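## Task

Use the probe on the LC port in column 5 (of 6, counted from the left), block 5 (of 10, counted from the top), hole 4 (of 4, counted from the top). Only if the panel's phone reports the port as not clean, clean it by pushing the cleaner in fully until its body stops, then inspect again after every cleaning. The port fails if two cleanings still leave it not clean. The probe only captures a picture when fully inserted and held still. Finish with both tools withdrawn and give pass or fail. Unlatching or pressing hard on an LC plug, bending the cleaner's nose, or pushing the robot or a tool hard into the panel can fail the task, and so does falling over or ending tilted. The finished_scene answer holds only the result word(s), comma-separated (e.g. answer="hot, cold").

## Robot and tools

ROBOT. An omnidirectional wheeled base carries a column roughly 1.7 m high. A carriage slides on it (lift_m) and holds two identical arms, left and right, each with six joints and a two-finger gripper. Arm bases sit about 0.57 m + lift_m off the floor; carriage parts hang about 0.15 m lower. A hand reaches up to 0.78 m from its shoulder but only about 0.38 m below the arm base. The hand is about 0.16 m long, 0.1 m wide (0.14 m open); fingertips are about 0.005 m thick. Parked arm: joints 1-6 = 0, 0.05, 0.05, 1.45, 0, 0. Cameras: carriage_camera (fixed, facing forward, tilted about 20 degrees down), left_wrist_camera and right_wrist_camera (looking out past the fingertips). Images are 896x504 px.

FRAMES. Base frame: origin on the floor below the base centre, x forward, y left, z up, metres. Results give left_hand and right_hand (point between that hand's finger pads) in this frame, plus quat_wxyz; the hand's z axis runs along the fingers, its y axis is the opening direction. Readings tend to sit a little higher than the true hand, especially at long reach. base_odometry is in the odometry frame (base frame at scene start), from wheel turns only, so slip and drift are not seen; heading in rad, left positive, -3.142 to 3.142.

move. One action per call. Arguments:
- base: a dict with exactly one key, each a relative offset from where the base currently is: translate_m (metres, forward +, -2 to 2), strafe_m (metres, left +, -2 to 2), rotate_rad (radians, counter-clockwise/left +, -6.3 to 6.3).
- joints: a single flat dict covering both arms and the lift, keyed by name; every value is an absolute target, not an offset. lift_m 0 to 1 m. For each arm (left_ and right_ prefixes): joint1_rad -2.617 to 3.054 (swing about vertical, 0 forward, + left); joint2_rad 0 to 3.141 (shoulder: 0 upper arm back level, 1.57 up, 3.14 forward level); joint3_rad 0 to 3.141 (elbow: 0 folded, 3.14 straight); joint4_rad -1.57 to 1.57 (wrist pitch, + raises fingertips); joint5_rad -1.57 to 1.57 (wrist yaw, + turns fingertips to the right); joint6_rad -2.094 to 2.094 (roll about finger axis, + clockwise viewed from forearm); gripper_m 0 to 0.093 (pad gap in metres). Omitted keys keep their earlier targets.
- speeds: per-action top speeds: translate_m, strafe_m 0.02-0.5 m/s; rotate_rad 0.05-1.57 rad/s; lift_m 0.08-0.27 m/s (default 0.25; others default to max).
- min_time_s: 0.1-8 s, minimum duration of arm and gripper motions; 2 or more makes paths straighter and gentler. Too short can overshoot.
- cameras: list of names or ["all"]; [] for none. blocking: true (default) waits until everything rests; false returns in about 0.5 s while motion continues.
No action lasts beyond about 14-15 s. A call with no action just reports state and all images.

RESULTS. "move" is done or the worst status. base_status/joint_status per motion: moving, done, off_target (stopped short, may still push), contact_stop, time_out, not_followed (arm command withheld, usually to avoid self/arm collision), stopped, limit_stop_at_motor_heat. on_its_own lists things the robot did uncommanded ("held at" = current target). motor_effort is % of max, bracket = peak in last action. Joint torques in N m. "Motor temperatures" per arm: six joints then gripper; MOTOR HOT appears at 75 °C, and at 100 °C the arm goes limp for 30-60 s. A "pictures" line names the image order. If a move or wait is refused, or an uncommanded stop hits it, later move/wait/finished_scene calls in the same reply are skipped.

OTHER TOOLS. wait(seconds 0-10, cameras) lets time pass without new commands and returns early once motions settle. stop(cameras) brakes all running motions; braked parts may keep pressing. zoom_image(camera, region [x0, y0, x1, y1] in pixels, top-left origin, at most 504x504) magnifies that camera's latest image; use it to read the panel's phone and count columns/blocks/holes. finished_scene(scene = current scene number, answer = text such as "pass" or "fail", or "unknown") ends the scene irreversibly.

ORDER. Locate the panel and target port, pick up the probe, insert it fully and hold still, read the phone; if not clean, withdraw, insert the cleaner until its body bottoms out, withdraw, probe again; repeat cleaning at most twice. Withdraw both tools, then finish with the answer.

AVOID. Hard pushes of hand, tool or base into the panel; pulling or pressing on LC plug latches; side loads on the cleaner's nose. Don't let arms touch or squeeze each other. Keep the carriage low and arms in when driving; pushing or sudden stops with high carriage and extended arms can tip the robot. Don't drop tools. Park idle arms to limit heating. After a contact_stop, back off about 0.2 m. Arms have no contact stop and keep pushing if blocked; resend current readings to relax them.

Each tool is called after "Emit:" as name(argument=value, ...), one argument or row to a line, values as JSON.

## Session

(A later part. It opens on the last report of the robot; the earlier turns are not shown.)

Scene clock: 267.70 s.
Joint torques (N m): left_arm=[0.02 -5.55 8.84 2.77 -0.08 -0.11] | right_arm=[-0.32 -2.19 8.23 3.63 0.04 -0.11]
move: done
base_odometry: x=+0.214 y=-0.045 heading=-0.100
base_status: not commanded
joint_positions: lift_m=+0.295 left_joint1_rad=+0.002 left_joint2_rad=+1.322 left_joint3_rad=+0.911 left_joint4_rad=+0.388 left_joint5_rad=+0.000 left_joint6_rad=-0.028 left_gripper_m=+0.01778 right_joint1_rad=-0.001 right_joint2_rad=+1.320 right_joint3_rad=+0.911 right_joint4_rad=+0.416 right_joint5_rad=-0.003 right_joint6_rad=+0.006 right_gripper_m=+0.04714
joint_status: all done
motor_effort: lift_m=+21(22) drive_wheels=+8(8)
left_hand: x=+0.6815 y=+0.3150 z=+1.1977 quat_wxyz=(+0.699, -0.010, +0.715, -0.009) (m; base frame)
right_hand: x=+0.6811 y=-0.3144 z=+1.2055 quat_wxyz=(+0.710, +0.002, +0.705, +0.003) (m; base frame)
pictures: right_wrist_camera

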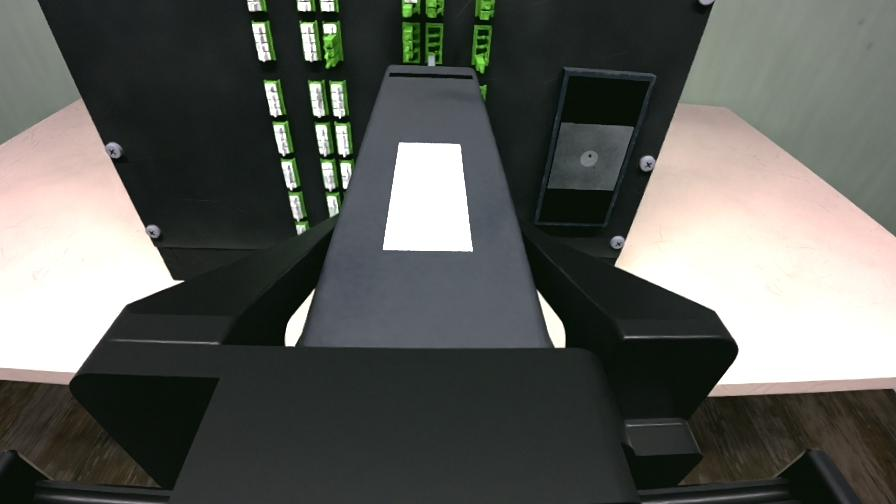

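Slow progress; it's shifting. Continue lowering and a bit more push.

Emit:
move(
  joints={"lift_m": 0.2937, "right_joint4_rad": 0.545},
  speeds={"lift_m": 0.08},
)

Emit:
move(
  joints={"lift_m": 0.293},
  speeds={"lift_m": 0.08},
)

Emit:
move(
  joints={"right_joint2_rad": 1.37},
  min_time_s=0.7,
  cameras=["right_wrist_camera"],
)

Emit:
zoom_image(
  camera="right_wrist_camera",
  region=[415, 20, 455, 70],
)

Scene clock: 268.30 s.
Joint torques (N m): left_arm=[0.24 -5.67 8.83 2.8 -0.06 -0.07] | right_arm=[-0.28 -2.84 8.23 3.71 0.05 -0.11]
move: off_target
base_odometry: x=+0.214 y=-0.045 heading=-0.100
base_status: not commanded
joint_positions: lift_m=+0.294 left_joint1_rad=+0.002 left_joint2_rad=+1.322 left_joint3_rad=+0.911 left_joint4_rad=+0.388 left_joint5_rad=+0.000 left_joint6_rad=-0.028 left_gripper_m=+0.01778 right_joint1_rad=-0.001 right_joint2_rad=+1.326 right_joint3_rad=+0.911 right_joint4_rad=+0.428 right_joint5_rad=-0.003 right_joint6_rad=+0.006 right_gripper_m=+0.04714
joint_status: right_joint4_rad off_target (ended at +0.429, target +0.545); the others done
motor_effort: lift_m=+21(22) drive_wheels=+8(8)
left_hand: x=+0.6815 y=+0.3150 z=+1.1968 quat_wxyz=(+0.699, -0.010, +0.715, -0.009) (m; base frame)
right_hand: x=+0.6826 y=-0.3144 z=+1.2049 quat_wxyz=(+0.712, +0.002, +0.703, +0.003) (m; base frame)
pictures: none

Scene clock: 268.73 s.
Joint torques (N m): left_arm=[0.1 -5.29 8.91 2.82 -0.06 -0.14] | right_arm=[-0.31 -3.78 8.25 3.55 0.05 -0.11]
move: done
base_odometry: x=+0.214 y=-0.045 heading=-0.100
base_status: not commanded
joint_positions: lift_m=+0.293 left_joint1_rad=+0.002 left_joint2_rad=+1.322 left_joint3_rad=+0.911 left_joint4_rad=+0.388 left_joint5_rad=+0.000 left_joint6_rad=-0.028 left_gripper_m=+0.01778 right_joint1_rad=-0.001 right_joint2_rad=+1.336 right_joint3_rad=+0.911 right_joint4_rad=+0.443 right_joint5_rad=-0.003 right_joint6_rad=+0.006 right_gripper_m=+0.04714
joint_status: all done
motor_effort: lift_m=+21(21) drive_wheels=+7(8)
left_hand: x=+0.6815 y=+0.3150 z=+1.1962 quat_wxyz=(+0.699, -0.010, +0.715, -0.009) (m; base frame)
right_hand: x=+0.6845 y=-0.3144 z=+1.2037 quat_wxyz=(+0.713, +0.002, +0.701, +0.003) (m; base frame)
pictures: none

Scene clock: 269.73 s.
Joint torques (N m): left_arm=[0.05 -5.55 8.75 2.77 -0.09 -0.1] | right_arm=[-0.27 -2.47 8.23 3.55 0.04 -0.11]
move: done
base_odometry: x=+0.214 y=-0.045 heading=-0.100
base_status: not commanded
joint_positions: lift_m=+0.293 left_joint1_rad=+0.002 left_joint2_rad=+1.322 left_joint3_rad=+0.911 left_joint4_rad=+0.388 left_joint5_rad=+0.000 left_joint6_rad=-0.028 left_gripper_m=+0.01778 right_joint1_rad=-0.001 right_joint2_rad=+1.337 right_joint3_rad=+0.911 right_joint4_rad=+0.443 right_joint5_rad=-0.003 right_joint6_rad=+0.006 right_gripper_m=+0.04714
joint_status: all done
motor_effort: lift_m=+21(21) drive_wheels=+7(7)
left_hand: x=+0.6815 y=+0.3150 z=+1.1962 quat_wxyz=(+0.699, -0.010, +0.715, -0.009) (m; base frame)
right_hand: x=+0.6847 y=-0.3144 z=+1.2033 quat_wxyz=(+0.713, +0.002, +0.701, +0.003) (m; base frame)
pictures: right_wrist_camera

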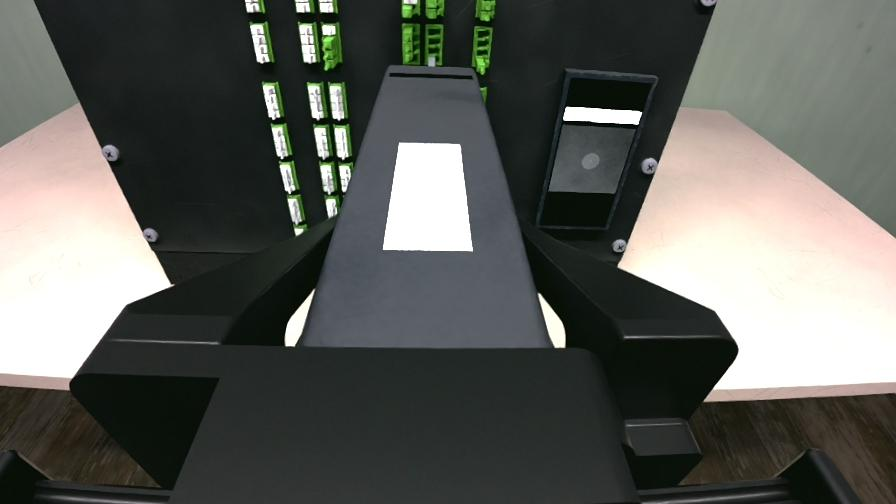

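Scaled by 10.080.

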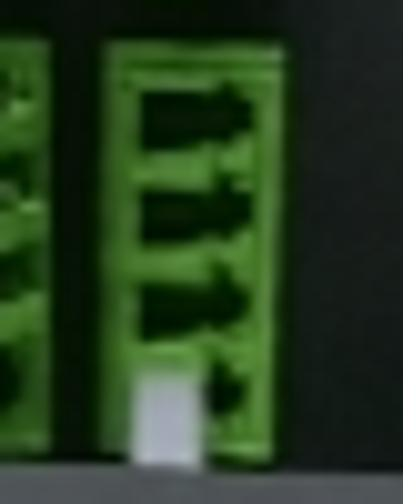

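Full depth, new picture live. Hold and zoom.

Emit:
wait(
  seconds=1.5,
  cameras=["right_wrist_camera"],
)

Emit:
zoom_image(
  camera="right_wrist_camera",
  region=[540, 95, 650, 205],
)

Emit:
zoom_image(
  camera="right_wrist_camera",
  region=[575, 145, 605, 175],
)

Scene clock: 271.30 s.
Joint torques (N m): left_arm=[0.12 -5.59 8.69 2.76 -0.07 -0.09] | right_arm=[-0.28 -2.5 8.2 3.55 0.05 -0.1]
base_odometry: x=+0.214 y=-0.045 heading=-0.100
base_status: not commanded
joint_positions: lift_m=+0.293 left_joint1_rad=+0.002 left_joint2_rad=+1.322 left_joint3_rad=+0.911 left_joint4_rad=+0.388 left_joint5_rad=+0.000 left_joint6_rad=-0.028 left_gripper_m=+0.01778 right_joint1_rad=-0.001 right_joint2_rad=+1.337 right_joint3_rad=+0.911 right_joint4_rad=+0.443 right_joint5_rad=-0.003 right_joint6_rad=+0.006 right_gripper_m=+0.04714
joint_status: all done
motor_effort: lift_m=+20(21) drive_wheels=+7(7)
left_hand: x=+0.6815 y=+0.3150 z=+1.1962 quat_wxyz=(+0.699, -0.010, +0.715, -0.009) (m; base frame)
right_hand: x=+0.6847 y=-0.3144 z=+1.2033 quat_wxyz=(+0.713, +0.002, +0.701, +0.003) (m; base frame)
wait: 1.50 s; at rest by 0.20 s
pictures: right_wrist_camera

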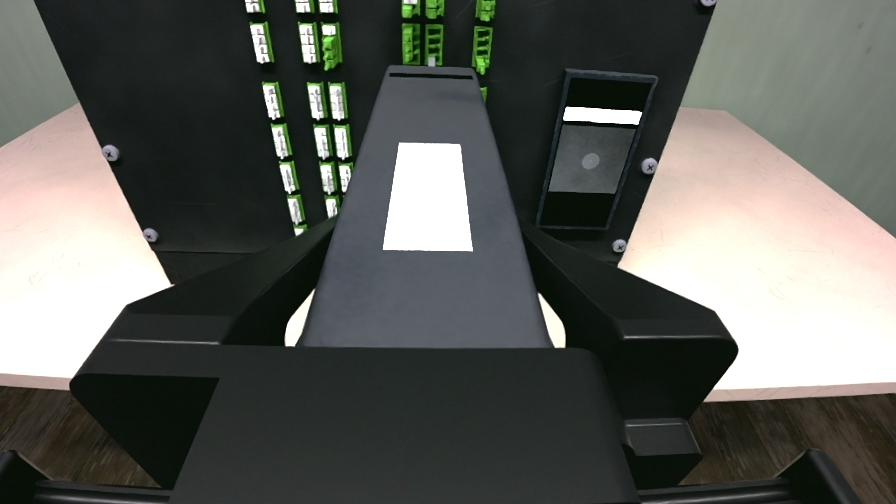

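Scaled by 4.582.

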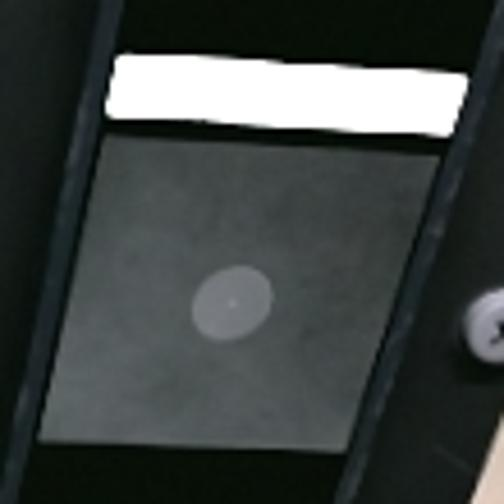

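Scaled by 16.800.

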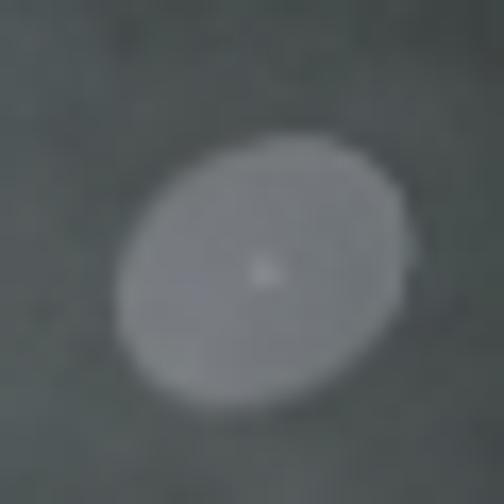

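Clean: pass. Withdraw.

Emit:
move(
  joints={"right_joint2_rad": 1.32, "right_joint4_rad": 0.51},
  min_time_s=0.8,
)

Emit:
move(
  base={"translate_m": -0.006},
  speeds={"translate_m": 0.02},
)

Emit:
move(
  base={"translate_m": -0.01},
  speeds={"translate_m": 0.02},
  cameras=["right_wrist_camera"],
)

Scene clock: 272.57 s.
Joint torques (N m): left_arm=[0.03 -5.34 8.84 2.77 -0.04 -0.13] | right_arm=[-0.27 -6.87 8.24 3.19 0.04 -0.11]
move: off_target
base_odometry: x=+0.214 y=-0.045 heading=-0.100
base_status: not commanded
joint_positions: lift_m=+0.293 left_joint1_rad=+0.002 left_joint2_rad=+1.322 left_joint3_rad=+0.911 left_joint4_rad=+0.388 left_joint5_rad=+0.000 left_joint6_rad=-0.028 left_gripper_m=+0.01778 right_joint1_rad=-0.001 right_joint2_rad=+1.334 right_joint3_rad=+0.911 right_joint4_rad=+0.442 right_joint5_rad=-0.003 right_joint6_rad=+0.006 right_gripper_m=+0.04714
joint_status: right_joint4_rad off_target (ended at +0.442, target +0.510); the others done
motor_effort: lift_m=+21(21) drive_wheels=+7(8)
left_hand: x=+0.6815 y=+0.3150 z=+1.1962 quat_wxyz=(+0.699, -0.010, +0.715, -0.009) (m; base frame)
right_hand: x=+0.6842 y=-0.3144 z=+1.2040 quat_wxyz=(+0.713, +0.002, +0.701, +0.003) (m; base frame)
pictures: none

Scene clock: 273.37 s.
Joint torques (N m): left_arm=[0.06 -5.67 8.7 2.79 -0.09 -0.12] | right_arm=[-0.28 -7.17 8.21 3.13 0.03 -0.11]
move: done
base_odometry: x=+0.208 y=-0.044 heading=-0.099
base_status: done
joint_positions: lift_m=+0.293 left_joint1_rad=+0.002 left_joint2_rad=+1.322 left_joint3_rad=+0.911 left_joint4_rad=+0.389 left_joint5_rad=+0.000 left_joint6_rad=-0.028 left_gripper_m=+0.01778 right_joint1_rad=-0.001 right_joint2_rad=+1.336 right_joint3_rad=+0.911 right_joint4_rad=+0.444 right_joint5_rad=-0.002 right_joint6_rad=+0.006 right_gripper_m=+0.04714
joint_status: not commanded
motor_effort: lift_m=+21(21) drive_wheels=+5(9)
left_hand: x=+0.6815 y=+0.3150 z=+1.1963 quat_wxyz=(+0.699, -0.010, +0.715, -0.009) (m; base frame)
right_hand: x=+0.6846 y=-0.3145 z=+1.2037 quat_wxyz=(+0.714, +0.002, +0.701, +0.002) (m; base frame)
pictures: none

Scene clock: 274.33 s.
Joint torques (N m): left_arm=[0.05 -5.61 8.75 2.77 -0.1 -0.13] | right_arm=[-0.31 -7.05 8.28 3.2 0.03 -0.11]
move: done
base_odometry: x=+0.198 y=-0.043 heading=-0.098
base_status: done
joint_positions: lift_m=+0.293 left_joint1_rad=+0.002 left_joint2_rad=+1.322 left_joint3_rad=+0.911 left_joint4_rad=+0.389 left_joint5_rad=+0.000 left_joint6_rad=-0.028 left_gripper_m=+0.01778 right_joint1_rad=-0.001 right_joint2_rad=+1.336 right_joint3_rad=+0.911 right_joint4_rad=+0.443 right_joint5_rad=-0.002 right_joint6_rad=+0.006 right_gripper_m=+0.04714
joint_status: not commanded
motor_effort: lift_m=+21(21) drive_wheels=+6(10)
left_hand: x=+0.6815 y=+0.3150 z=+1.1963 quat_wxyz=(+0.699, -0.010, +0.715, -0.009) (m; base frame)
right_hand: x=+0.6846 y=-0.3146 z=+1.2034 quat_wxyz=(+0.713, +0.002, +0.701, +0.002) (m; base frame)
pictures: right_wrist_camera

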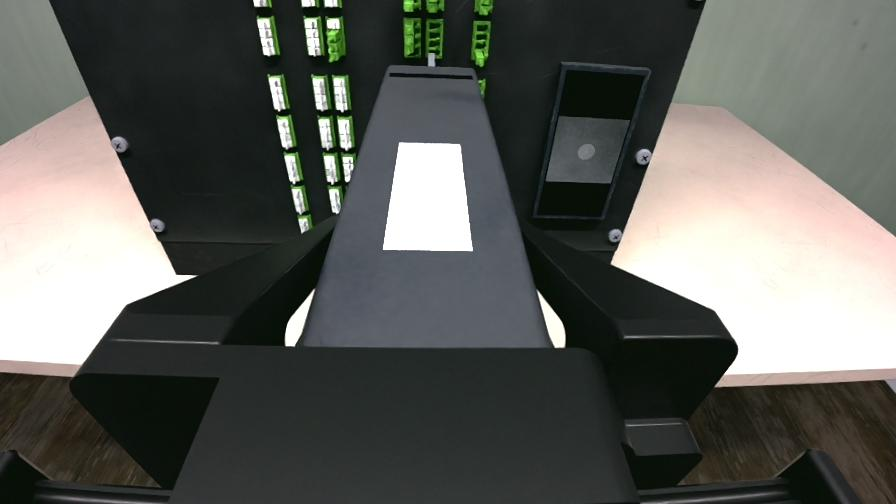

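Emit:
move(
  base={"translate_m": -0.12},
  speeds={"translate_m": 0.08},
)

Emit:
finished_scene(
  scene=1,
  answer="pass",
)

Scene clock: 276.67 s.
Joint torques (N m): left_arm=[-0.06 -5.6 8.43 2.76 -0.09 -0.11] | right_arm=[-0.28 -7.19 8.27 3.24 0.03 -0.11]
move: done
base_odometry: x=+0.079 y=-0.032 heading=-0.099
base_status: done
joint_positions: lift_m=+0.293 left_joint1_rad=+0.002 left_joint2_rad=+1.322 left_joint3_rad=+0.911 left_joint4_rad=+0.389 left_joint5_rad=+0.000 left_joint6_rad=-0.028 left_gripper_m=+0.01778 right_joint1_rad=-0.001 right_joint2_rad=+1.336 right_joint3_rad=+0.911 right_joint4_rad=+0.435 right_joint5_rad=-0.002 right_joint6_rad=+0.006 right_gripper_m=+0.04714
joint_status: not commanded
motor_effort: lift_m=+21(21) drive_wheels=-2(9)
left_hand: x=+0.6815 y=+0.3150 z=+1.1963 quat_wxyz=(+0.699, -0.010, +0.715, -0.009) (m; base frame)
right_hand: x=+0.6847 y=-0.3146 z=+1.2016 quat_wxyz=(+0.711, +0.002, +0.704, +0.002) (m; base frame)
pictures: none

The scene is finished: the task was done.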